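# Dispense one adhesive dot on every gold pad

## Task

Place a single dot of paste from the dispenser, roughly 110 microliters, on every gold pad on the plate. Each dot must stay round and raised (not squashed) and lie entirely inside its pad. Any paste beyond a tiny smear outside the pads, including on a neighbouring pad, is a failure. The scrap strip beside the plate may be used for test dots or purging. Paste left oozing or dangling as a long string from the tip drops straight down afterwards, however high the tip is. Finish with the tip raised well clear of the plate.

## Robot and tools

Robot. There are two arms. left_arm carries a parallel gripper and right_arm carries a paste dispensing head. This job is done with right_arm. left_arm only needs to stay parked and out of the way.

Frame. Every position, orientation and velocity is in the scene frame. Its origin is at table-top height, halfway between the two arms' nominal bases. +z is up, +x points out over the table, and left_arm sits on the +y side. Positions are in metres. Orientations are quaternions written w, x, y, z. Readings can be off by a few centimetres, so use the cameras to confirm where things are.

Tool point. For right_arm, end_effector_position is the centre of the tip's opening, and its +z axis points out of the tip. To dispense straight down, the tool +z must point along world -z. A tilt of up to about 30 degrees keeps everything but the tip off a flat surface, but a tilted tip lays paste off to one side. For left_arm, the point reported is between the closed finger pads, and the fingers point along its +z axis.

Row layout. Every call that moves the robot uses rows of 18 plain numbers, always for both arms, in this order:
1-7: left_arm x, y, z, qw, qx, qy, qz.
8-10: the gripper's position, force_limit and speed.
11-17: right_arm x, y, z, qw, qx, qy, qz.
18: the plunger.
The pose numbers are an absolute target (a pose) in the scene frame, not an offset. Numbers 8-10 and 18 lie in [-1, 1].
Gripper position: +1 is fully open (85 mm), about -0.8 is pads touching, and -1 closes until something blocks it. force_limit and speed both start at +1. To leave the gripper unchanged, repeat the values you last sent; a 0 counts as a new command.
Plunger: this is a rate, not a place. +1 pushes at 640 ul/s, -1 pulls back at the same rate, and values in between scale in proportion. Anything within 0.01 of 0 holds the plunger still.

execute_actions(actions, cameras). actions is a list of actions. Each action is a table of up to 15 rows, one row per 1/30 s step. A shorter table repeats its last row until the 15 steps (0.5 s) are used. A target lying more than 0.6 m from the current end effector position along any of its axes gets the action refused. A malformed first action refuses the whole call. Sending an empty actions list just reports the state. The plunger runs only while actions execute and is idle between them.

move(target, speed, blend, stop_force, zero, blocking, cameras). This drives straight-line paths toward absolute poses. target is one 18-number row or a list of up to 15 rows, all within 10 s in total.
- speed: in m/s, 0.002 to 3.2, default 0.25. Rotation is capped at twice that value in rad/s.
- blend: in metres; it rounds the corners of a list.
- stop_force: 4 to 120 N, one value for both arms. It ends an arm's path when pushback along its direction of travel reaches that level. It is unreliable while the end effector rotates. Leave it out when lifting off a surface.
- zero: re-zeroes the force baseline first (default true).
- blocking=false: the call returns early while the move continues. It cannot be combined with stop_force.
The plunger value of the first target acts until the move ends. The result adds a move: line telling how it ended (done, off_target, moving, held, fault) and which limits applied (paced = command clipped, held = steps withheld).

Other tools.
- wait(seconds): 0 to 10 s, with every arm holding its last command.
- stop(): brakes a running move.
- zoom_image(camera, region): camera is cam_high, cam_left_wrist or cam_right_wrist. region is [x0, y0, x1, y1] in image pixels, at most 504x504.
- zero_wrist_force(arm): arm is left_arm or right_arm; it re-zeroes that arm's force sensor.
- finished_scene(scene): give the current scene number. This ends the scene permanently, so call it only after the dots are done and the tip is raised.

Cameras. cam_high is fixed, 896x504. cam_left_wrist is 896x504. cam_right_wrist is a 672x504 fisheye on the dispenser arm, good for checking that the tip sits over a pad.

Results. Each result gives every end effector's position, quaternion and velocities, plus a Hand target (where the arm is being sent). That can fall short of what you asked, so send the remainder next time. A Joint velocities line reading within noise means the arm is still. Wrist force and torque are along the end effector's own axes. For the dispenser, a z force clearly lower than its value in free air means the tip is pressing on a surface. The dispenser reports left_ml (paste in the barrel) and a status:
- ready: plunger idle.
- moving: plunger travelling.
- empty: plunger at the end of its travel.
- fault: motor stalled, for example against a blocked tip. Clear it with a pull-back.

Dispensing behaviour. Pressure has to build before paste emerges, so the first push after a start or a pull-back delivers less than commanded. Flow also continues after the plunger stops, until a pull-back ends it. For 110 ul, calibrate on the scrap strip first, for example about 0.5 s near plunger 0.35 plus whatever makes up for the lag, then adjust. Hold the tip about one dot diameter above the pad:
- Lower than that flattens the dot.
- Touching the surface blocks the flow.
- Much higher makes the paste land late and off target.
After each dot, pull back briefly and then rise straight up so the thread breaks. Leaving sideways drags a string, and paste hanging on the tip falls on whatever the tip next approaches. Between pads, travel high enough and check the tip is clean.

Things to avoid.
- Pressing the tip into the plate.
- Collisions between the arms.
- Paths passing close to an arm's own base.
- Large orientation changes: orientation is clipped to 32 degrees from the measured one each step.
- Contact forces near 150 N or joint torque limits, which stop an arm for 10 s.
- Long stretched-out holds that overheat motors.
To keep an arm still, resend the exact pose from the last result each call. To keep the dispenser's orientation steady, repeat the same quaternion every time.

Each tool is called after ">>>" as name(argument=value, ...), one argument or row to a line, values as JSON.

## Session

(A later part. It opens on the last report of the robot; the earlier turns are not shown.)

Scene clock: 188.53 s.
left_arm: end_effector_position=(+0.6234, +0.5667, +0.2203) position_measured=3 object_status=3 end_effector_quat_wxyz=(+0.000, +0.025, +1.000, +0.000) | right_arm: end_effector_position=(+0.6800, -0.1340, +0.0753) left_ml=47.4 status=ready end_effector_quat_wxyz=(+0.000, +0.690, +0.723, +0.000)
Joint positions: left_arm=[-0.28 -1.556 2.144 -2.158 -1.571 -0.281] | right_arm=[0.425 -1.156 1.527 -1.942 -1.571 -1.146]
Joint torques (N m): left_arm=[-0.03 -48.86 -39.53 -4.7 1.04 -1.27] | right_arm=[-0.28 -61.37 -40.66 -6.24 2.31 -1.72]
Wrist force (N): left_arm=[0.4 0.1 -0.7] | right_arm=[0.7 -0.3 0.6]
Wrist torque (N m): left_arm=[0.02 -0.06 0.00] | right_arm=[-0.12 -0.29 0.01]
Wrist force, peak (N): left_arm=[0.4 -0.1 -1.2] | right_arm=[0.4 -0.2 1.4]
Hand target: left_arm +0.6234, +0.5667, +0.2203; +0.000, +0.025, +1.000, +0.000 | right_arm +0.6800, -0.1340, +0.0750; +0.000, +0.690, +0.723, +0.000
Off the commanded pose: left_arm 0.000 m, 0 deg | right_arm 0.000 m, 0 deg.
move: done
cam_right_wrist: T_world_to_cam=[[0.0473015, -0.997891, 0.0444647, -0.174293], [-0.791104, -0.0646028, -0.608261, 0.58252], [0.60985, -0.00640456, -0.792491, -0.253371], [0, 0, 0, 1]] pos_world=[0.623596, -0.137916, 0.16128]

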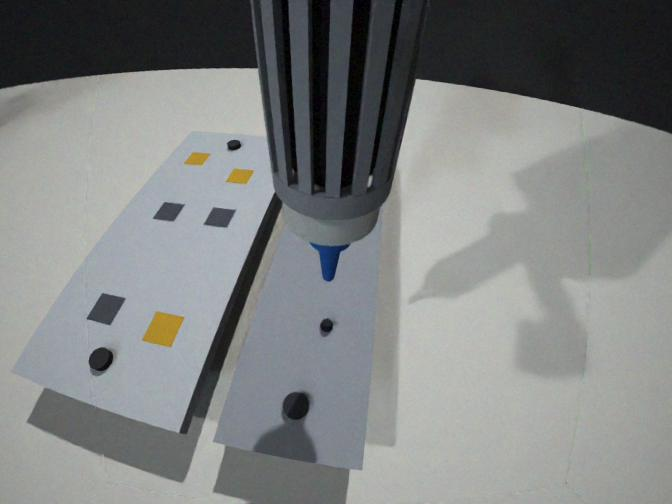

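>>> move(
  target=[
    [0.6234,0.5667,0.2203,0,0.025,1,0,1,1,1,0.700,-0.134,0.055,0,0.690,0.723,0,0],
    [0.6234,0.5667,0.2203,0,0.025,1,0,1,1,1,0.700,-0.134,0.0352,0,0.690,0.723,0,0],
  ],
  speed=0.1,
  cameras=["cam_right_wrist"],
)

>>> execute_actions(
  actions=[
    [[0.6234,0.5667,0.2203,0,0.025,1,0,1,1,1,0.700,-0.134,0.0352,0,0.690,0.723,0,0.4],[0.6234,0.5667,0.2203,0,0.025,1,0,1,1,1,0.700,-0.134,0.0352,0,0.690,0.723,0,0.4],[0.6234,0.5667,0.2203,0,0.025,1,0,1,1,1,0.700,-0.134,0.0352,0,0.690,0.723,0,0.4],[0.6234,0.5667,0.2203,0,0.025,1,0,1,1,1,0.700,-0.134,0.0352,0,0.690,0.723,0,0.4],[0.6234,0.5667,0.2203,0,0.025,1,0,1,1,1,0.700,-0.134,0.0352,0,0.690,0.723,0,0.4],[0.6234,0.5667,0.2203,0,0.025,1,0,1,1,1,0.700,-0.134,0.0352,0,0.690,0.723,0,0.4],[0.6234,0.5667,0.2203,0,0.025,1,0,1,1,1,0.700,-0.134,0.0352,0,0.690,0.723,0,0.4],[0.6234,0.5667,0.2203,0,0.025,1,0,1,1,1,0.700,-0.134,0.0352,0,0.690,0.723,0,0.4],[0.6234,0.5667,0.2203,0,0.025,1,0,1,1,1,0.700,-0.134,0.0352,0,0.690,0.723,0,0.4],[0.6234,0.5667,0.2203,0,0.025,1,0,1,1,1,0.700,-0.134,0.0352,0,0.690,0.723,0,0.4],[0.6234,0.5667,0.2203,0,0.025,1,0,1,1,1,0.700,-0.134,0.0352,0,0.690,0.723,0,0.4],[0.6234,0.5667,0.2203,0,0.025,1,0,1,1,1,0.700,-0.134,0.0352,0,0.690,0.723,0,0.4],[0.6234,0.5667,0.2203,0,0.025,1,0,1,1,1,0.700,-0.134,0.0352,0,0.690,0.723,0,0.4],[0.6234,0.5667,0.2203,0,0.025,1,0,1,1,1,0.700,-0.134,0.0352,0,0.690,0.723,0,0],[0.6234,0.5667,0.2203,0,0.025,1,0,1,1,1,0.700,-0.134,0.0352,0,0.690,0.723,0,0]],
  ],
  cameras=["cam_right_wrist"],
)

>>> zoom_image(
  camera="cam_right_wrist",
  region=[270, 220, 390, 310],
)

>>> wait(
  seconds=0.5,
  cameras=["cam_right_wrist"],
)

>>> zoom_image(
  camera="cam_right_wrist",
  region=[270, 220, 390, 310],
)

>>> wait(
  seconds=1,
  cameras=["cam_right_wrist"],
)

>>> zoom_image(
  camera="cam_right_wrist",
  region=[270, 220, 390, 310],
)

>>> wait(
  seconds=2,
  cameras=["cam_right_wrist"],
)

>>> zoom_image(
  camera="cam_right_wrist",
  region=[270, 220, 390, 310],
)

>>> wait(
  seconds=4,
  cameras=["cam_right_wrist"],
)

>>> zoom_image(
  camera="cam_right_wrist",
  region=[270, 220, 390, 310],
)

Scene clock: 221.27 s.
left_arm: end_effector_position=(+0.6234, +0.5667, +0.2203) position_measured=3 object_status=3 end_effector_quat_wxyz=(+0.000, +0.025, +1.000, +0.000) | right_arm: end_effector_position=(+0.7000, -0.1341, +0.0350) left_ml=47.4 status=ready end_effector_quat_wxyz=(+0.000, +0.690, +0.723, +0.000)
Joint positions: left_arm=[-0.28 -1.556 2.144 -2.158 -1.571 -0.281] | right_arm=[0.415 -1.106 1.528 -1.993 -1.571 -1.156]
Joint torques (N m): left_arm=[-0.53 -47.33 -37.18 -5.37 1.44 -1.51] | right_arm=[16.72 -100.35 -54.02 -1.15 -2.25 4.21]
Wrist force (N): left_arm=[0.6 0.0 -0.3] | right_arm=[0.7 -0.1 0.6]
Wrist torque (N m): left_arm=[0.01 -0.09 0.00] | right_arm=[-0.04 -0.25 0.01]
Wrist force, peak (N): left_arm=[0.8 -0.3 -0.9] | right_arm=[0.5 0.0 2.4]
Hand target: left_arm +0.6234, +0.5667, +0.2203; +0.000, +0.025, +1.000, +0.000 | right_arm +0.7000, -0.1340, +0.0352; +0.000, +0.690, +0.723, +0.000
Off the commanded pose: left_arm 0.000 m, 0 deg | right_arm 0.000 m, 0 deg.
move: done
cam_right_wrist: T_world_to_cam=[[0.047336, -0.997883, 0.0445889, -0.173588], [-0.791322, -0.0647035, -0.607966, 0.573974], [0.609565, -0.00650548, -0.79271, -0.29723], [0, 0, 0, 1]] pos_world=[0.643596, -0.138016, 0.12108]

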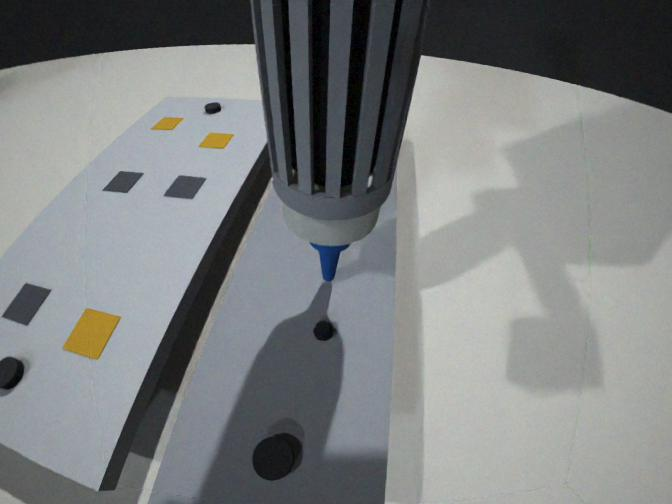

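Scene clock: 221.97 s.
left_arm: end_effector_position=(+0.6234, +0.5667, +0.2203) position_measured=3 object_status=3 end_effector_quat_wxyz=(+0.000, +0.025, +1.000, +0.000) | right_arm: end_effector_position=(+0.7000, -0.1340, +0.0352) left_ml=47.2 status=ready end_effector_quat_wxyz=(+0.000, +0.690, +0.723, +0.000)
Joint positions: left_arm=[-0.28 -1.556 2.144 -2.158 -1.571 -0.281] | right_arm=[0.415 -1.106 1.528 -1.993 -1.571 -1.156]
Joint torques (N m): left_arm=[2.05 -48.43 -36.24 -5.06 1.5 -1.56] | right_arm=[16.73 -98.66 -53.06 -1.65 -1.51 3.75]
Wrist force (N): left_arm=[0.5 -0.2 -0.7] | right_arm=[0.6 -0.4 0.8]
Wrist torque (N m): left_arm=[-0.03 -0.07 0.00] | right_arm=[-0.14 -0.23 0.01]
Wrist force, peak (N): left_arm=[0.5 -0.5 -0.8] | right_arm=[0.7 -0.4 0.9]
Hand target: left_arm +0.6234, +0.5667, +0.2203; +0.000, +0.025, +1.000, +0.000 | right_arm +0.7000, -0.1340, +0.0352; +0.000, +0.690, +0.723, +0.000
Off the commanded pose: left_arm 0.000 m, 0 deg | right_arm 0.000 m, 0 deg.
cam_right_wrist: T_world_to_cam=[[0.0473306, -0.997883, 0.0445964, -0.173485], [-0.791236, -0.0647047, -0.608077, 0.573921], [0.609676, -0.00650561, -0.792624, -0.297171], [0, 0, 0, 1]] pos_world=[0.643496, -0.137916, 0.12118]

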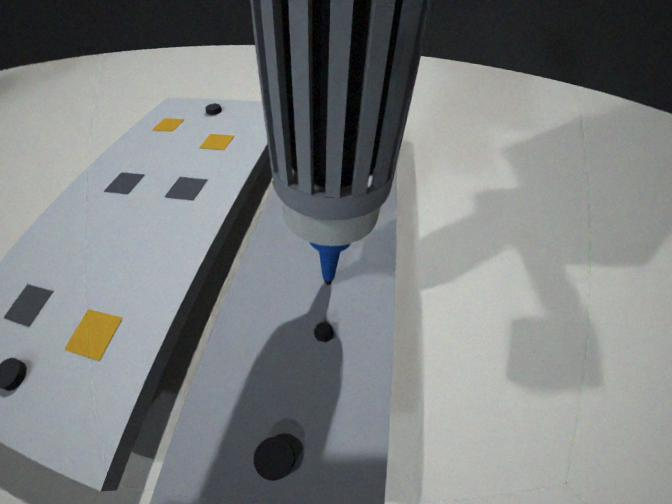

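Scaled by 4.200 (camera's finer frame: 960x720).

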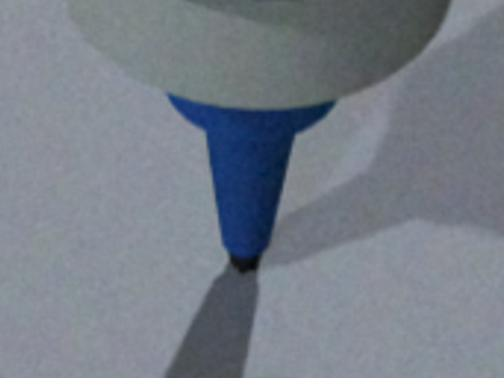

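Scene clock: 222.47 s.
left_arm: end_effector_position=(+0.6234, +0.5667, +0.2203) position_measured=3 object_status=3 end_effector_quat_wxyz=(+0.000, +0.025, +1.000, +0.000) | right_arm: end_effector_position=(+0.7000, -0.1340, +0.0352) left_ml=47.2 status=ready end_effector_quat_wxyz=(+0.000, +0.690, +0.723, +0.000)
Joint positions: left_arm=[-0.28 -1.556 2.144 -2.158 -1.571 -0.281] | right_arm=[0.415 -1.106 1.528 -1.993 -1.571 -1.156]
Joint torques (N m): left_arm=[0.5 -47.46 -36.83 -5.22 1.54 -1.46] | right_arm=[16.8 -97.41 -52.19 -1.68 -1.14 4]
Wrist force (N): left_arm=[0.0 0.1 -0.5] | right_arm=[0.8 -0.1 0.5]
Wrist torque (N m): left_arm=[0.02 0.01 0.00] | right_arm=[-0.03 -0.29 0.02]
Wrist force, peak (N): left_arm=[0.7 -0.3 -0.6] | right_arm=[0.5 0.0 0.9]
Hand target: left_arm +0.6234, +0.5667, +0.2203; +0.000, +0.025, +1.000, +0.000 | right_arm +0.7000, -0.1340, +0.0352; +0.000, +0.690, +0.723, +0.000
Off the commanded pose: left_arm 0.000 m, 0 deg | right_arm 0.000 m, 0 deg.
wait: 0.50 s; at rest by 0.17 s
cam_right_wrist: T_world_to_cam=[[0.0473306, -0.997883, 0.0445964, -0.17349], [-0.791236, -0.0647047, -0.608077, 0.573982], [0.609676, -0.00650561, -0.792624, -0.297092], [0, 0, 0, 1]] pos_world=[0.643496, -0.137916, 0.12128]

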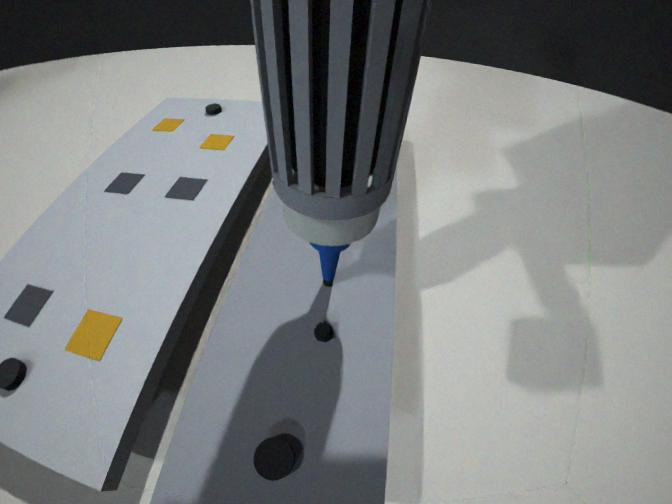

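Scaled by 4.200 (camera's finer frame: 960x720).

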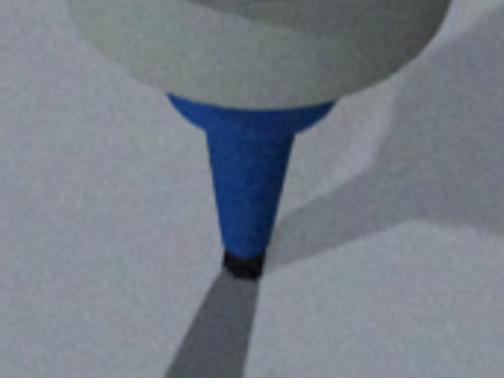

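Scene clock: 223.47 s.
left_arm: end_effector_position=(+0.6234, +0.5667, +0.2203) position_measured=3 object_status=3 end_effector_quat_wxyz=(+0.000, +0.025, +1.000, +0.000) | right_arm: end_effector_position=(+0.7000, -0.1340, +0.0352) left_ml=47.2 status=ready end_effector_quat_wxyz=(+0.000, +0.690, +0.723, +0.000)
Joint positions: left_arm=[-0.28 -1.556 2.144 -2.158 -1.571 -0.281] | right_arm=[0.415 -1.106 1.528 -1.993 -1.571 -1.156]
Joint torques (N m): left_arm=[-0.32 -50.85 -35.96 -5.06 1.51 -1.71] | right_arm=[16.45 -99.03 -51.1 -1.73 -0.57 4.12]
Wrist force (N): left_arm=[0.3 -0.1 -1.2] | right_arm=[0.5 -0.3 0.5]
Wrist torque (N m): left_arm=[-0.02 -0.04 0.00] | right_arm=[-0.11 -0.19 0.01]
Wrist force, peak (N): left_arm=[0.3 -0.1 -1.2] | right_arm=[0.6 -0.3 0.9]
Hand target: left_arm +0.6234, +0.5667, +0.2203; +0.000, +0.025, +1.000, +0.000 | right_arm +0.7000, -0.1340, +0.0352; +0.000, +0.690, +0.723, +0.000
Off the commanded pose: left_arm 0.000 m, 0 deg | right_arm 0.000 m, 0 deg.
wait: 1.00 s; at rest by 0.17 s
cam_right_wrist: T_world_to_cam=[[0.0473306, -0.997883, 0.0445964, -0.17349], [-0.791236, -0.0647047, -0.608077, 0.573982], [0.609676, -0.00650561, -0.792624, -0.297092], [0, 0, 0, 1]] pos_world=[0.643496, -0.137916, 0.12128]

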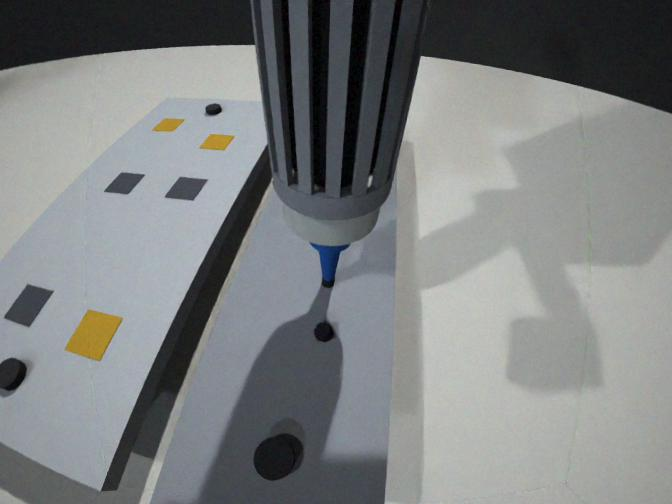

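Scaled by 4.200 (camera's finer frame: 960x720).

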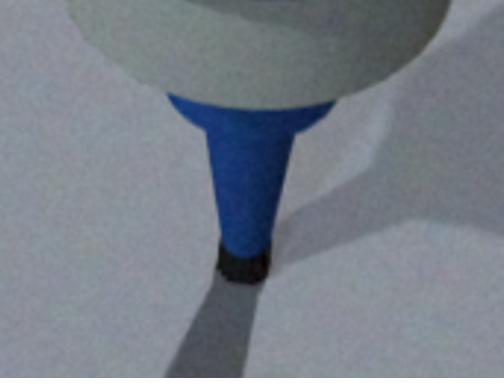

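Scene clock: 225.47 s.
left_arm: end_effector_position=(+0.6234, +0.5667, +0.2203) position_measured=3 object_status=3 end_effector_quat_wxyz=(+0.000, +0.025, +1.000, +0.000) | right_arm: end_effector_position=(+0.7000, -0.1340, +0.0352) left_ml=47.2 status=ready end_effector_quat_wxyz=(+0.000, +0.690, +0.723, +0.000)
Joint positions: left_arm=[-0.28 -1.556 2.144 -2.158 -1.571 -0.281] | right_arm=[0.415 -1.106 1.528 -1.993 -1.571 -1.156]
Joint torques (N m): left_arm=[0.45 -47.37 -35.49 -5.22 1.5 -1.64] | right_arm=[16.51 -98.79 -48.3 -1.96 0.86 4.01]
Wrist force (N): left_arm=[0.1 -0.2 -0.5] | right_arm=[0.3 -0.4 0.5]
Wrist torque (N m): left_arm=[-0.02 0.00 0.01] | right_arm=[-0.12 -0.13 0.01]
Wrist force, peak (N): left_arm=[0.7 0.4 -1.1] | right_arm=[0.5 -0.6 0.9]
Hand target: left_arm +0.6234, +0.5667, +0.2203; +0.000, +0.025, +1.000, +0.000 | right_arm +0.7000, -0.1340, +0.0352; +0.000, +0.690, +0.723, +0.000
Off the commanded pose: left_arm 0.000 m, 0 deg | right_arm 0.000 m, 0 deg.
wait: 2.00 s; at rest by 0.17 s
cam_right_wrist: T_world_to_cam=[[0.0473306, -0.997883, 0.0445964, -0.17349], [-0.791236, -0.0647047, -0.608077, 0.573982], [0.609676, -0.00650561, -0.792624, -0.297092], [0, 0, 0, 1]] pos_world=[0.643496, -0.137916, 0.12128]

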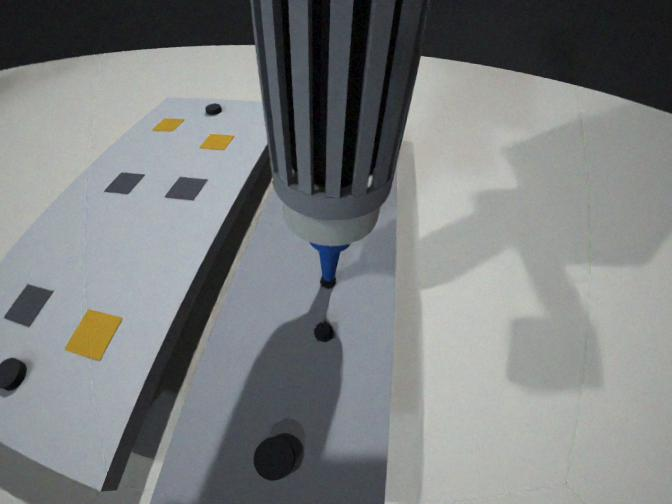

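Scaled by 4.200 (camera's finer frame: 960x720).

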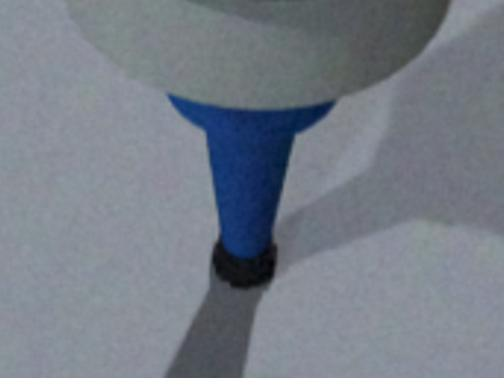

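Scene clock: 229.47 s.
left_arm: end_effector_position=(+0.6234, +0.5667, +0.2203) position_measured=3 object_status=3 end_effector_quat_wxyz=(+0.000, +0.025, +1.000, +0.000) | right_arm: end_effector_position=(+0.7000, -0.1340, +0.0352) left_ml=47.2 status=ready end_effector_quat_wxyz=(+0.000, +0.690, +0.723, +0.000)
Joint positions: left_arm=[-0.28 -1.556 2.144 -2.158 -1.571 -0.281] | right_arm=[0.415 -1.106 1.528 -1.993 -1.571 -1.156]
Joint torques (N m): left_arm=[0.42 -50.54 -36.31 -5.18 1.74 -1.59] | right_arm=[13.48 -96.73 -42.2 -2.27 2.11 3.63]
Wrist force (N): left_arm=[0.5 0.0 -0.6] | right_arm=[0.8 -0.2 0.9]
Wrist torque (N m): left_arm=[0.00 -0.07 0.00] | right_arm=[-0.05 -0.29 0.01]
Wrist force, peak (N): left_arm=[0.6 0.1 -1.1] | right_arm=[0.6 -0.3 1.1]
Hand target: left_arm +0.6234, +0.5667, +0.2203; +0.000, +0.025, +1.000, +0.000 | right_arm +0.7000, -0.1340, +0.0352; +0.000, +0.690, +0.723, +0.000
Off the commanded pose: left_arm 0.000 m, 0 deg | right_arm 0.000 m, 0 deg.
wait: 4.00 s; at rest by 0.17 s
cam_right_wrist: T_world_to_cam=[[0.047392, -0.997884, 0.0445177, -0.17352], [-0.791232, -0.0647055, -0.608083, 0.573979], [0.609676, -0.00640561, -0.792625, -0.297078], [0, 0, 0, 1]] pos_world=[0.643496, -0.137916, 0.12128]

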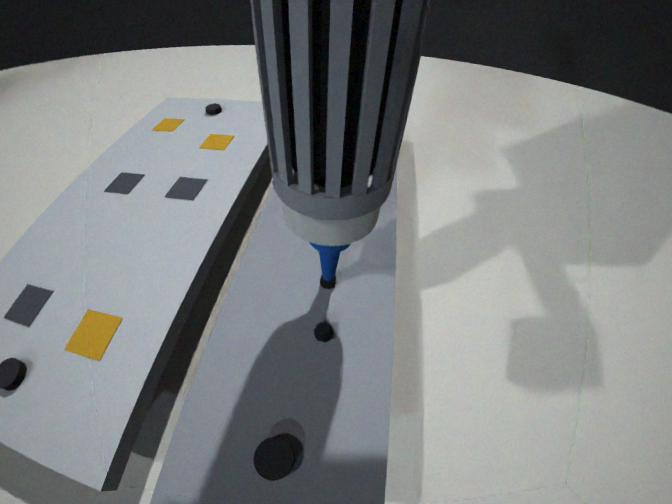

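Scaled by 4.200 (camera's finer frame: 960x720).

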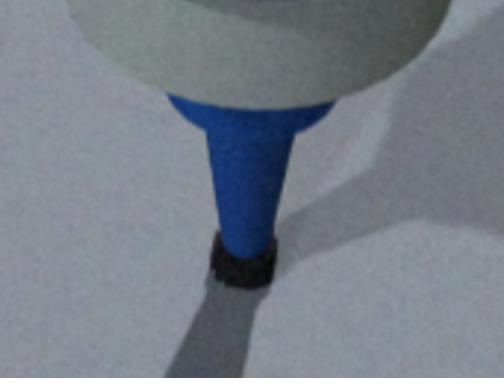

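>>> move(
  target=[
    [0.6234,0.5667,0.2203,0,0.025,1,0,1,1,1,0.700,-0.134,0.060,0,0.690,0.723,0,0],
    [0.6234,0.5667,0.2203,0,0.025,1,0,1,1,1,0.669,-0.0565,0.060,0,0.690,0.723,0,0],
    [0.6234,0.5667,0.2203,0,0.025,1,0,1,1,1,0.669,-0.0565,0.038,0,0.690,0.723,0,0],
  ],
  speed=[0.05, 0.1, 0.1],
  cameras=["cam_right_wrist"],
)

>>> zoom_image(
  camera="cam_right_wrist",
  region=[270, 220, 390, 310],
)

>>> zoom_image(
  camera="cam_right_wrist",
  region=[350, 210, 510, 330],
)

Scene clock: 275.57 s.
left_arm: end_effector_position=(+0.6234, +0.5667, +0.2203) position_measured=3 object_status=3 end_effector_quat_wxyz=(+0.000, +0.025, +1.000, +0.000) | right_arm: end_effector_position=(+0.6689, -0.0564, +0.0378) left_ml=47.2 status=ready end_effector_quat_wxyz=(+0.000, +0.690, +0.723, +0.000)
Joint positions: left_arm=[-0.28 -1.556 2.144 -2.158 -1.571 -0.281] | right_arm=[0.504 -1.069 1.466 -1.968 -1.571 -1.067]
Joint torques (N m): left_arm=[2.05 -46.74 -35.17 -5.16 1.23 -1.66] | right_arm=[-18.22 -102.94 -55.82 -1.23 -2.25 -3.33]
Wrist force (N): left_arm=[0.5 -0.2 -0.6] | right_arm=[0.8 -0.3 0.6]
Wrist torque (N m): left_arm=[-0.02 -0.08 0.00] | right_arm=[-0.10 -0.31 0.02]
Wrist force, peak (N): left_arm=[0.9 -0.3 -1.1] | right_arm=[0.2 -0.4 2.9]
Hand target: left_arm +0.6234, +0.5667, +0.2203; +0.000, +0.025, +1.000, +0.000 | right_arm +0.6690, -0.0565, +0.0380; +0.000, +0.690, +0.723, +0.000
Off the commanded pose: left_arm 0.000 m, 0 deg | right_arm 0.000 m, 0 deg.
move: done
cam_right_wrist: T_world_to_cam=[[0.0474759, -0.997877, 0.0445715, -0.0948836], [-0.791313, -0.0648038, -0.607967, 0.556016], [0.609565, -0.00640622, -0.79271, -0.275622], [0, 0, 0, 1]] pos_world=[0.612496, -0.060416, 0.12378]

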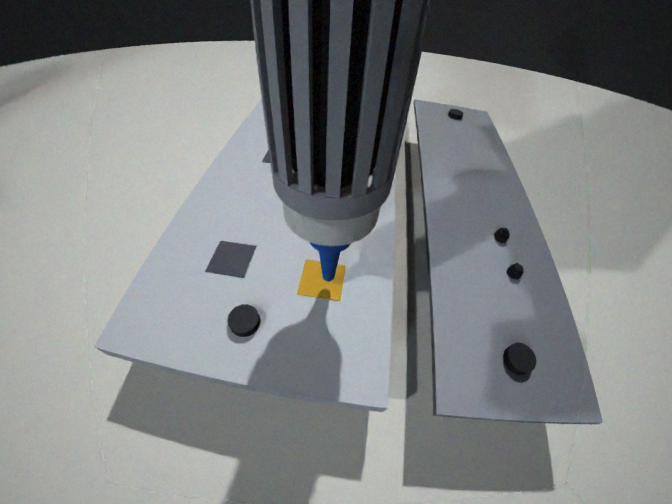

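Scaled by 4.200 (camera's finer frame: 960x720).

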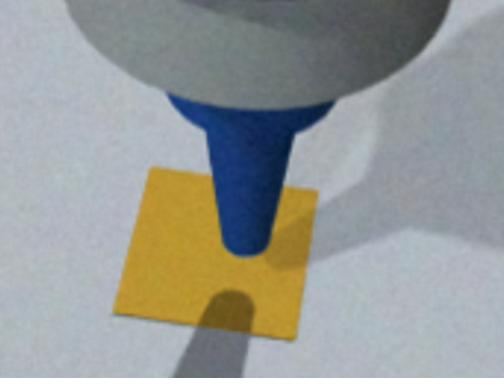

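Scaled by 3.150 (camera's finer frame: 960x720).

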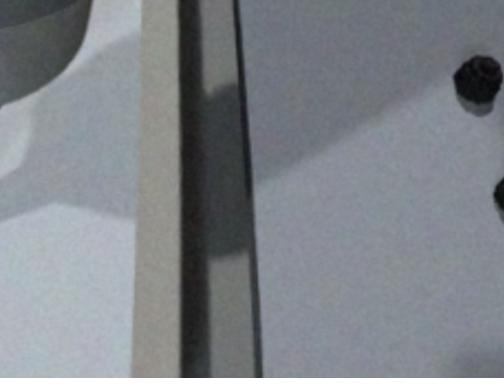

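>>> move(
  target=[
    [0.6234,0.5667,0.2203,0,0.025,1,0,1,1,1,0.6727,-0.0541,0.045,0,0.690,0.723,0,0],
    [0.6234,0.5667,0.2203,0,0.025,1,0,1,1,1,0.7924,-0.0628,0.045,0,0.690,0.723,0,0],
    [0.6234,0.5667,0.2203,0,0.025,1,0,1,1,1,0.7924,-0.0628,0.0352,0,0.690,0.723,0,0],
  ],
  speed=[0.1, 0.1, 0.1],
  cameras=["cam_right_wrist"],
)

>>> zoom_image(
  camera="cam_right_wrist",
  region=[270, 220, 390, 310],
)

>>> move(
  target=[
    [0.6234,0.5667,0.2203,0,0.025,1,0,1,1,1,0.7924,-0.0628,0.045,0,0.690,0.723,0,0],
    [0.6234,0.5667,0.2203,0,0.025,1,0,1,1,1,0.8134,-0.0208,0.045,0,0.690,0.723,0,0],
    [0.6234,0.5667,0.2203,0,0.025,1,0,1,1,1,0.8134,-0.0208,0.0352,0,0.690,0.723,0,0],
  ],
  speed=[0.1, 0.1, 0.1],
  cameras=["cam_right_wrist"],
)

>>> zoom_image(
  camera="cam_right_wrist",
  region=[270, 220, 390, 310],
)

Scene clock: 309.63 s.
left_arm: end_effector_position=(+0.6234, +0.5667, +0.2203) position_measured=3 object_status=3 end_effector_quat_wxyz=(+0.000, +0.025, +1.000, +0.000) | right_arm: end_effector_position=(+0.7925, -0.0629, +0.0349) left_ml=47.2 status=ready end_effector_quat_wxyz=(+0.000, +0.690, +0.723, +0.000) end_effector_velocity=(+0.001, +0.000, +0.004) end_effector_angular_velocity=(+0.000, -0.001, -0.001)
Joint positions: left_arm=[-0.28 -1.556 2.144 -2.158 -1.571 -0.281] | right_arm=[0.437 -0.922 1.233 -1.882 -1.571 -1.134]
Joint velocities: left_arm=[within noise] | right_arm=[-0.001 -0.002 -0.004 0.005 0 0.001]
Joint torques (N m): left_arm=[4.45 -47.91 -36 -5.52 1.12 -2.51] | right_arm=[17.11 -115.95 -56.3 -1.46 1.02 4.45]
Wrist force (N): left_arm=[0.5 -0.3 -1.2] | right_arm=[0.4 0.0 0.4]
Wrist torque (N m): left_arm=[-0.04 -0.08 0.00] | right_arm=[0.00 -0.13 0.04]
Wrist force, peak (N): left_arm=[0.6 -0.1 -1.4] | right_arm=[0.4 -0.4 2.1]
Hand target: left_arm +0.6234, +0.5667, +0.2203; +0.000, +0.025, +1.000, +0.000 | right_arm +0.7924, -0.0628, +0.0352; +0.000, +0.690, +0.723, +0.000
Off the commanded pose: left_arm 0.000 m, 0 deg | right_arm 0.000 m, 0 deg.
move: done
cam_right_wrist: T_world_to_cam=[[0.047336, -0.997883, 0.0445889, -0.106908], [-0.791322, -0.0647035, -0.607966, 0.651638], [0.609565, -0.00650548, -0.79271, -0.35317], [0, 0, 0, 1]] pos_world=[0.735996, -0.066816, 0.12098]

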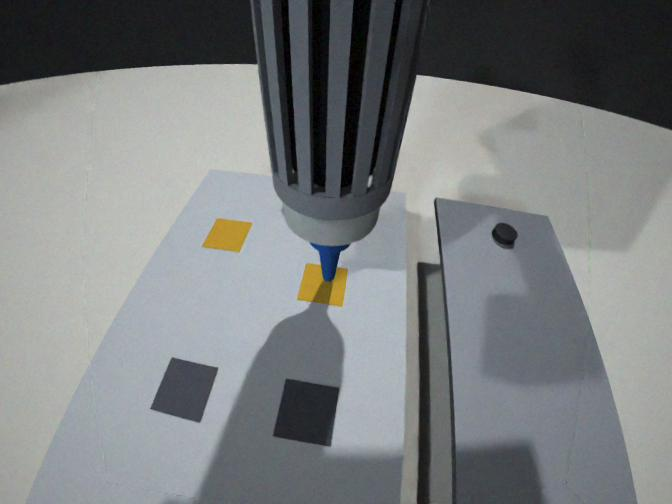

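Scaled by 4.200 (camera's finer frame: 960x720).

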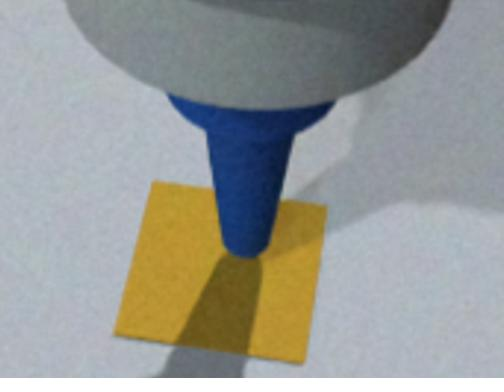

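Scene clock: 310.70 s.
left_arm: end_effector_position=(+0.6234, +0.5667, +0.2203) position_measured=3 object_status=3 end_effector_quat_wxyz=(+0.000, +0.025, +1.000, +0.000) | right_arm: end_effector_position=(+0.8133, -0.0207, +0.0349) left_ml=47.2 status=ready end_effector_quat_wxyz=(+0.000, +0.690, +0.723, +0.000) end_effector_velocity=(+0.001, +0.000, +0.005) end_effector_angular_velocity=(+0.001, -0.002, -0.001)
Joint positions: left_arm=[-0.28 -1.556 2.144 -2.158 -1.571 -0.281] | right_arm=[0.463 -0.849 1.108 -1.83 -1.571 -1.108]
Joint velocities: left_arm=[within noise] | right_arm=[0 -0.002 -0.005 0.005 0 0.001]
Joint torques (N m): left_arm=[4.67 -46.7 -36.74 -5.66 1.07 -2.18] | right_arm=[-16.04 -121.1 -58.2 -1.21 -1.91 -3.11]
Wrist force (N): left_arm=[0.4 -0.2 -0.8] | right_arm=[0.5 -0.4 0.4]
Wrist torque (N m): left_arm=[-0.02 -0.05 0.00] | right_arm=[-0.18 -0.16 0.04]
Wrist force, peak (N): left_arm=[0.8 -0.5 -0.9] | right_arm=[0.8 -0.4 2.6]
Hand target: left_arm +0.6234, +0.5667, +0.2203; +0.000, +0.025, +1.000, +0.000 | right_arm +0.8134, -0.0208, +0.0352; +0.000, +0.690, +0.723, +0.000
Off the commanded pose: left_arm 0.000 m, 0 deg | right_arm 0.000 m, 0 deg.
move: done
cam_right_wrist: T_world_to_cam=[[0.0473974, -0.997884, 0.0445102, -0.065819], [-0.791318, -0.0647043, -0.607972, 0.670826], [0.609565, -0.00640549, -0.79271, -0.365572], [0, 0, 0, 1]] pos_world=[0.756796, -0.024616, 0.12098]

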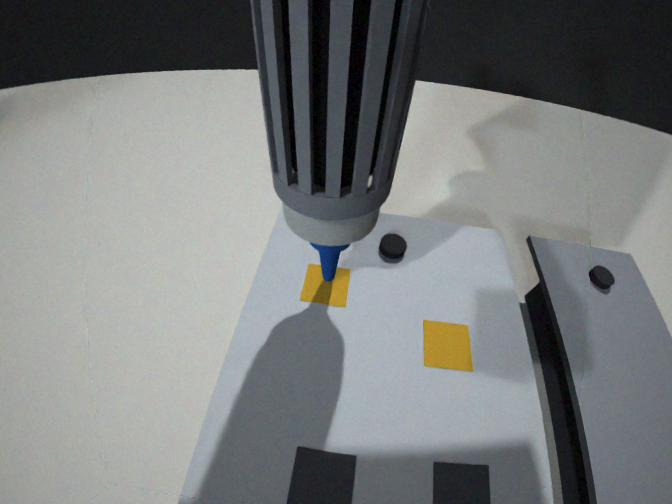

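Scaled by 4.200 (camera's finer frame: 960x720).

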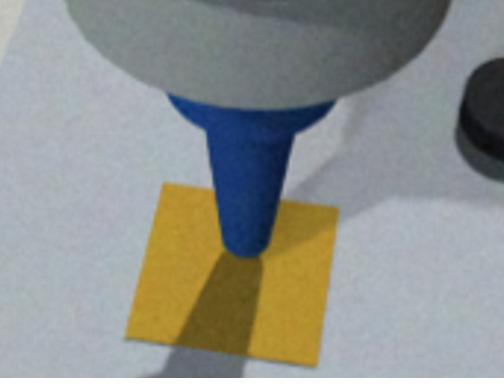

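>>> move(
  target=[0.6234,0.5667,0.2203,0,0.025,1,0,1,1,1,0.8134,-0.0208,0.025,0,0.690,0.723,0,0],
  speed=0.002,
  stop_force=4,
  cameras=["cam_right_wrist"],
)

>>> zoom_image(
  camera="cam_right_wrist",
  region=[270, 220, 390, 310],
)

>>> move(
  target=[
    [0.6234,0.5667,0.2203,0,0.025,1,0,1,1,1,0.8134,-0.0208,0.045,0,0.690,0.723,0,0],
    [0.6234,0.5667,0.2203,0,0.025,1,0,1,1,1,0.7924,-0.0628,0.045,0,0.690,0.723,0,0],
    [0.6234,0.5667,0.2203,0,0.025,1,0,1,1,1,0.7924,-0.0628,0.0352,0,0.690,0.723,0,0],
  ],
  speed=0.1,
  cameras=["cam_right_wrist"],
)

>>> move(
  target=[0.6234,0.5667,0.2203,0,0.025,1,0,1,1,1,0.7924,-0.0628,0.025,0,0.690,0.723,0,0],
  speed=0.002,
  stop_force=4,
  cameras=[],
)

>>> move(
  target=[
    [0.6234,0.5667,0.2203,0,0.025,1,0,1,1,1,0.7924,-0.0628,0.045,0,0.690,0.723,0,0],
    [0.6234,0.5667,0.2203,0,0.025,1,0,1,1,1,0.6727,-0.0541,0.045,0,0.690,0.723,0,0],
    [0.6234,0.5667,0.2203,0,0.025,1,0,1,1,1,0.6727,-0.0541,0.0352,0,0.690,0.723,0,0],
  ],
  speed=0.1,
  cameras=["cam_right_wrist"],
)

>>> zoom_image(
  camera="cam_right_wrist",
  region=[270, 220, 390, 310],
)

>>> move(
  target=[0.6234,0.5667,0.2203,0,0.025,1,0,1,1,1,0.6727,-0.0541,0.025,0,0.690,0.723,0,0],
  speed=0.002,
  stop_force=4,
  cameras=[],
)

>>> move(
  target=[0.6234,0.5667,0.2203,0,0.025,1,0,1,1,1,0.6727,-0.0541,0.060,0,0.690,0.723,0,0],
  speed=0.1,
  cameras=["cam_right_wrist"],
)

Scene clock: 349.43 s.
left_arm: end_effector_position=(+0.6234, +0.5667, +0.2203) position_measured=3 object_status=3 end_effector_quat_wxyz=(+0.000, +0.025, +1.000, +0.000) | right_arm: end_effector_position=(+0.8134, -0.0208, +0.0317) left_ml=47.2 status=ready end_effector_quat_wxyz=(+0.000, +0.690, +0.723, +0.000)
Joint positions: left_arm=[-0.28 -1.556 2.144 -2.158 -1.571 -0.281] | right_arm=[0.462 -0.847 1.111 -1.835 -1.571 -1.109]
Joint torques (N m): left_arm=[7.51 -45.3 -37.78 -5.43 0.75 -2.58] | right_arm=[-2.67 -88.72 -48.97 -1.5 -2.31 -1.72]
Wrist force (N): left_arm=[0.4 0.0 -0.9] | right_arm=[-0.3 -2.4 -10.4]
Wrist torque (N m): left_arm=[0.01 -0.05 0.00] | right_arm=[-0.11 -0.23 0.04]
Wrist force, peak (N): left_arm=[0.5 -0.1 -1.6] | right_arm=[-0.4 -2.6 -10.5]
Hand target: left_arm +0.6234, +0.5667, +0.2203; +0.000, +0.025, +1.000, +0.000 | right_arm +0.8134, -0.0208, +0.0317; +0.000, +0.690, +0.723, +0.000
Off the commanded pose: left_arm 0.000 m, 0 deg | right_arm 0.007 m, 0 deg.
move: contact (right_arm)
cam_right_wrist: T_world_to_cam=[[0.0473853, -0.997884, 0.0445185, -0.0657732], [-0.791185, -0.0647011, -0.608145, 0.668891], [0.609739, -0.00640516, -0.792577, -0.368458], [0, 0, 0, 1]] pos_world=[0.756996, -0.024716, 0.11768]

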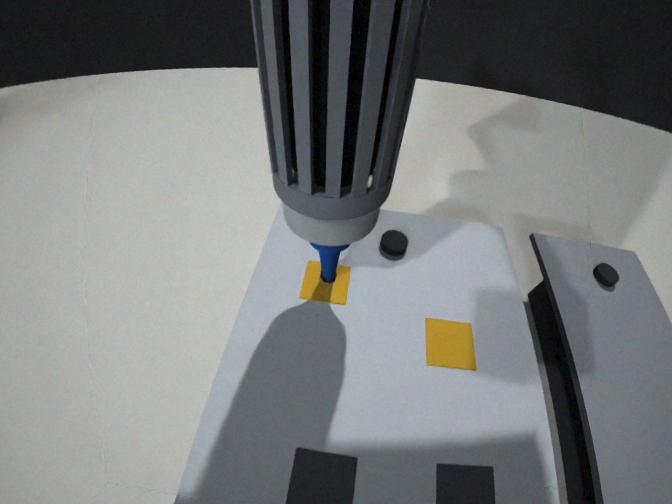

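Scaled by 4.200 (camera's finer frame: 960x720).

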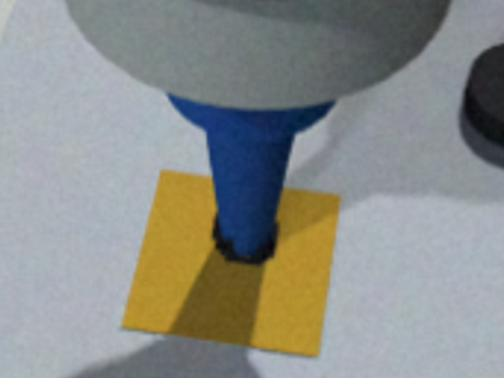

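Scene clock: 350.53 s.
left_arm: end_effector_position=(+0.6234, +0.5667, +0.2203) position_measured=3 object_status=3 end_effector_quat_wxyz=(+0.000, +0.025, +1.000, +0.000) | right_arm: end_effector_position=(+0.7925, -0.0630, +0.0350) left_ml=47.2 status=ready end_effector_quat_wxyz=(+0.000, +0.690, +0.723, +0.000)
Joint positions: left_arm=[-0.28 -1.556 2.144 -2.158 -1.571 -0.281] | right_arm=[0.437 -0.922 1.233 -1.882 -1.571 -1.134]
Joint torques (N m): left_arm=[6.11 -44.95 -37.23 -5.77 0.52 -2.21] | right_arm=[15.88 -112.84 -55.98 -1.19 2.04 3.84]
Wrist force (N): left_arm=[0.3 0.2 -0.6] | right_arm=[0.7 -0.2 0.1]
Wrist torque (N m): left_arm=[0.04 -0.04 -0.01] | right_arm=[-0.07 -0.26 0.04]
Wrist force, peak (N): left_arm=[0.1 -0.1 -1.3] | right_arm=[-0.2 -2.4 -10.1]
Hand target: left_arm +0.6234, +0.5667, +0.2203; +0.000, +0.025, +1.000, +0.000 | right_arm +0.7924, -0.0628, +0.0352; +0.000, +0.690, +0.723, +0.000
Off the commanded pose: left_arm 0.000 m, 0 deg | right_arm 0.000 m, 0 deg.
move: done
cam_right_wrist: T_world_to_cam=[[0.0472651, -0.997883, 0.0446719, -0.10697], [-0.791241, -0.0646988, -0.608073, 0.651646], [0.609676, -0.00660556, -0.792624, -0.35319], [0, 0, 0, 1]] pos_world=[0.735996, -0.0669161, 0.12108]

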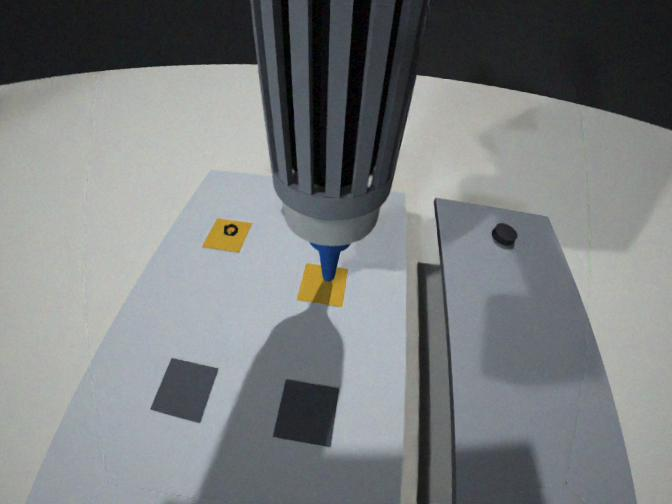

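Scene clock: 352.93 s.
left_arm: end_effector_position=(+0.6234, +0.5667, +0.2203) position_measured=3 object_status=3 end_effector_quat_wxyz=(+0.000, +0.025, +1.000, +0.000) | right_arm: end_effector_position=(+0.7924, -0.0628, +0.0315) left_ml=47.2 status=ready end_effector_quat_wxyz=(+0.000, +0.690, +0.723, +0.000)
Joint positions: left_arm=[-0.28 -1.556 2.144 -2.158 -1.571 -0.281] | right_arm=[0.437 -0.92 1.236 -1.887 -1.571 -1.134]
Joint torques (N m): left_arm=[3.99 -46.16 -37.27 -5.34 0.81 -2.65] | right_arm=[16.91 -85.15 -47.21 -1.95 2.1 3.9]
Wrist force (N): left_arm=[0.1 -0.2 -1.1] | right_arm=[-0.3 -2.4 -8.6]
Wrist torque (N m): left_arm=[-0.02 0.00 0.00] | right_arm=[-0.14 -0.31 0.04]
Wrist force, peak (N): left_arm=[0.5 0.2 -1.4] | right_arm=[-0.6 -2.3 -8.7]
Hand target: left_arm +0.6234, +0.5667, +0.2203; +0.000, +0.025, +1.000, +0.000 | right_arm +0.7924, -0.0628, +0.0316; +0.000, +0.690, +0.723, +0.000
Off the commanded pose: left_arm 0.000 m, 0 deg | right_arm 0.007 m, 0 deg.
move: contact (right_arm)

Scene clock: 354.77 s.
left_arm: end_effector_position=(+0.6234, +0.5667, +0.2203) position_measured=3 object_status=3 end_effector_quat_wxyz=(+0.000, +0.025, +1.000, +0.000) | right_arm: end_effector_position=(+0.6726, -0.0540, +0.0350) left_ml=47.2 status=ready end_effector_quat_wxyz=(+0.000, +0.690, +0.723, +0.000) end_effector_velocity=(-0.002, +0.001, +0.002) end_effector_angular_velocity=(+0.000, +0.002, +0.002)
Joint positions: left_arm=[-0.28 -1.556 2.144 -2.158 -1.571 -0.281] | right_arm=[0.505 -1.06 1.458 -1.968 -1.571 -1.067]
Joint velocities: left_arm=[within noise] | right_arm=[0.001 -0.001 -0.002 0.005 0.001 -0.001]
Joint torques (N m): left_arm=[6.55 -45.99 -36.49 -5.56 0.75 -2.28] | right_arm=[-17.79 -102.8 -54.29 -1.27 0.45 -3.89]
Wrist force (N): left_arm=[-0.1 -0.3 -1.2] | right_arm=[0.4 -0.1 0.2]
Wrist torque (N m): left_arm=[-0.04 0.02 0.00] | right_arm=[-0.05 -0.17 0.02]
Wrist force, peak (N): left_arm=[0.3 -0.1 -1.3] | right_arm=[-0.5 -2.2 -8.3]
Hand target: left_arm +0.6234, +0.5667, +0.2203; +0.000, +0.025, +1.000, +0.000 | right_arm +0.6727, -0.0541, +0.0352; +0.000, +0.690, +0.723, +0.000
Off the commanded pose: left_arm 0.000 m, 0 deg | right_arm 0.000 m, 0 deg.
move: done
cam_right_wrist: T_world_to_cam=[[0.0474664, -0.997878, 0.0445758, -0.0924342], [-0.791228, -0.0647999, -0.608078, 0.557346], [0.609676, -0.00640631, -0.792625, -0.280019], [0, 0, 0, 1]] pos_world=[0.616096, -0.057916, 0.12108]

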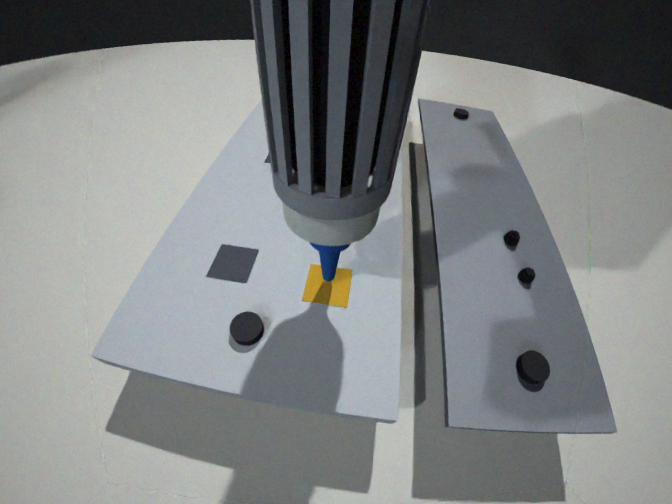

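Scaled by 4.200 (camera's finer frame: 960x720).

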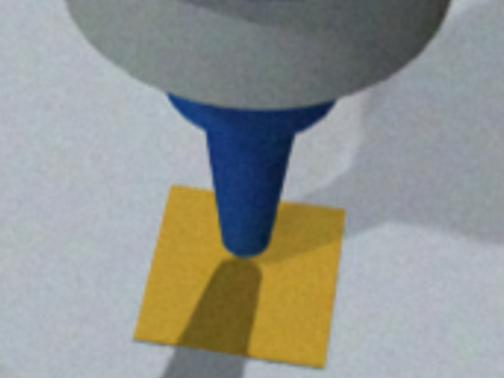

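Scene clock: 357.37 s.
left_arm: end_effector_position=(+0.6234, +0.5667, +0.2203) position_measured=3 object_status=3 end_effector_quat_wxyz=(+0.000, +0.025, +1.000, +0.000) | right_arm: end_effector_position=(+0.6727, -0.0541, +0.0312) left_ml=47.2 status=ready end_effector_quat_wxyz=(+0.000, +0.690, +0.723, +0.000)
Joint positions: left_arm=[-0.28 -1.556 2.144 -2.158 -1.571 -0.281] | right_arm=[0.504 -1.058 1.461 -1.974 -1.571 -1.067]
Joint torques (N m): left_arm=[5.31 -47.06 -37.97 -5.51 0.81 -2.13] | right_arm=[-15.14 -75.2 -46.57 -2 -0.99 -3.33]
Wrist force (N): left_arm=[0.6 -0.1 -1.2] | right_arm=[-1.0 -2.6 -8.8]
Wrist torque (N m): left_arm=[-0.01 -0.09 0.00] | right_arm=[-0.08 -0.21 0.02]
Wrist force, peak (N): left_arm=[0.5 0.1 -1.5] | right_arm=[-0.9 -2.9 -8.9]
Hand target: left_arm +0.6234, +0.5667, +0.2203; +0.000, +0.025, +1.000, +0.000 | right_arm +0.6727, -0.0541, +0.0312; +0.000, +0.690, +0.723, +0.000
Off the commanded pose: left_arm 0.000 m, 0 deg | right_arm 0.006 m, 0 deg.
move: contact (right_arm)

Scene clock: 358.10 s.
left_arm: end_effector_position=(+0.6234, +0.5667, +0.2203) position_measured=3 object_status=3 end_effector_quat_wxyz=(+0.000, +0.025, +1.000, +0.000) | right_arm: end_effector_position=(+0.6727, -0.0541, +0.0603) left_ml=47.2 status=ready end_effector_quat_wxyz=(+0.000, +0.690, +0.723, +0.000) end_effector_velocity=(-0.001, +0.002, -0.003) end_effector_angular_velocity=(+0.002, -0.001, +0.003)
Joint positions: left_arm=[-0.28 -1.556 2.144 -2.158 -1.571 -0.281] | right_arm=[0.504 -1.076 1.434 -1.93 -1.571 -1.067]
Joint velocities: left_arm=[within noise] | right_arm=[0.002 0.002 0.003 -0.006 0.001 -0.001]
Joint torques (N m): left_arm=[6.29 -46.36 -37.35 -5.58 0.75 -2.46] | right_arm=[-17.39 -71.68 -43.42 -6.62 -1.44 -3.25]
Wrist force (N): left_arm=[0.4 0.0 -1.1] | right_arm=[0.5 -0.1 0.7]
Wrist torque (N m): left_arm=[0.01 -0.05 0.00] | right_arm=[-0.02 -0.21 0.02]
Wrist force, peak (N): left_arm=[0.1 -0.3 -1.2] | right_arm=[-0.6 -2.7 -8.9]
Hand target: left_arm +0.6234, +0.5667, +0.2203; +0.000, +0.025, +1.000, +0.000 | right_arm +0.6727, -0.0541, +0.0600; +0.000, +0.690, +0.723, +0.000
Off the commanded pose: left_arm 0.000 m, 0 deg | right_arm 0.000 m, 0 deg.
move: done
cam_right_wrist: T_world_to_cam=[[0.0473041, -0.997891, 0.0444608, -0.0935508], [-0.791152, -0.064602, -0.608198, 0.572803], [0.609788, -0.00640497, -0.792539, -0.260249], [0, 0, 0, 1]] pos_world=[0.616296, -0.0580161, 0.14628]

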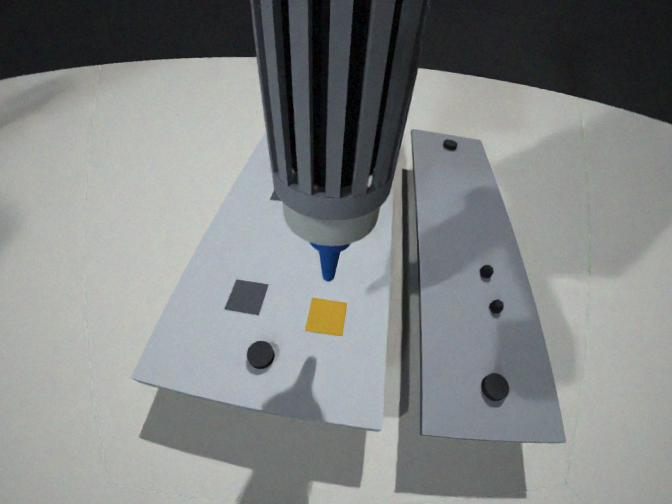

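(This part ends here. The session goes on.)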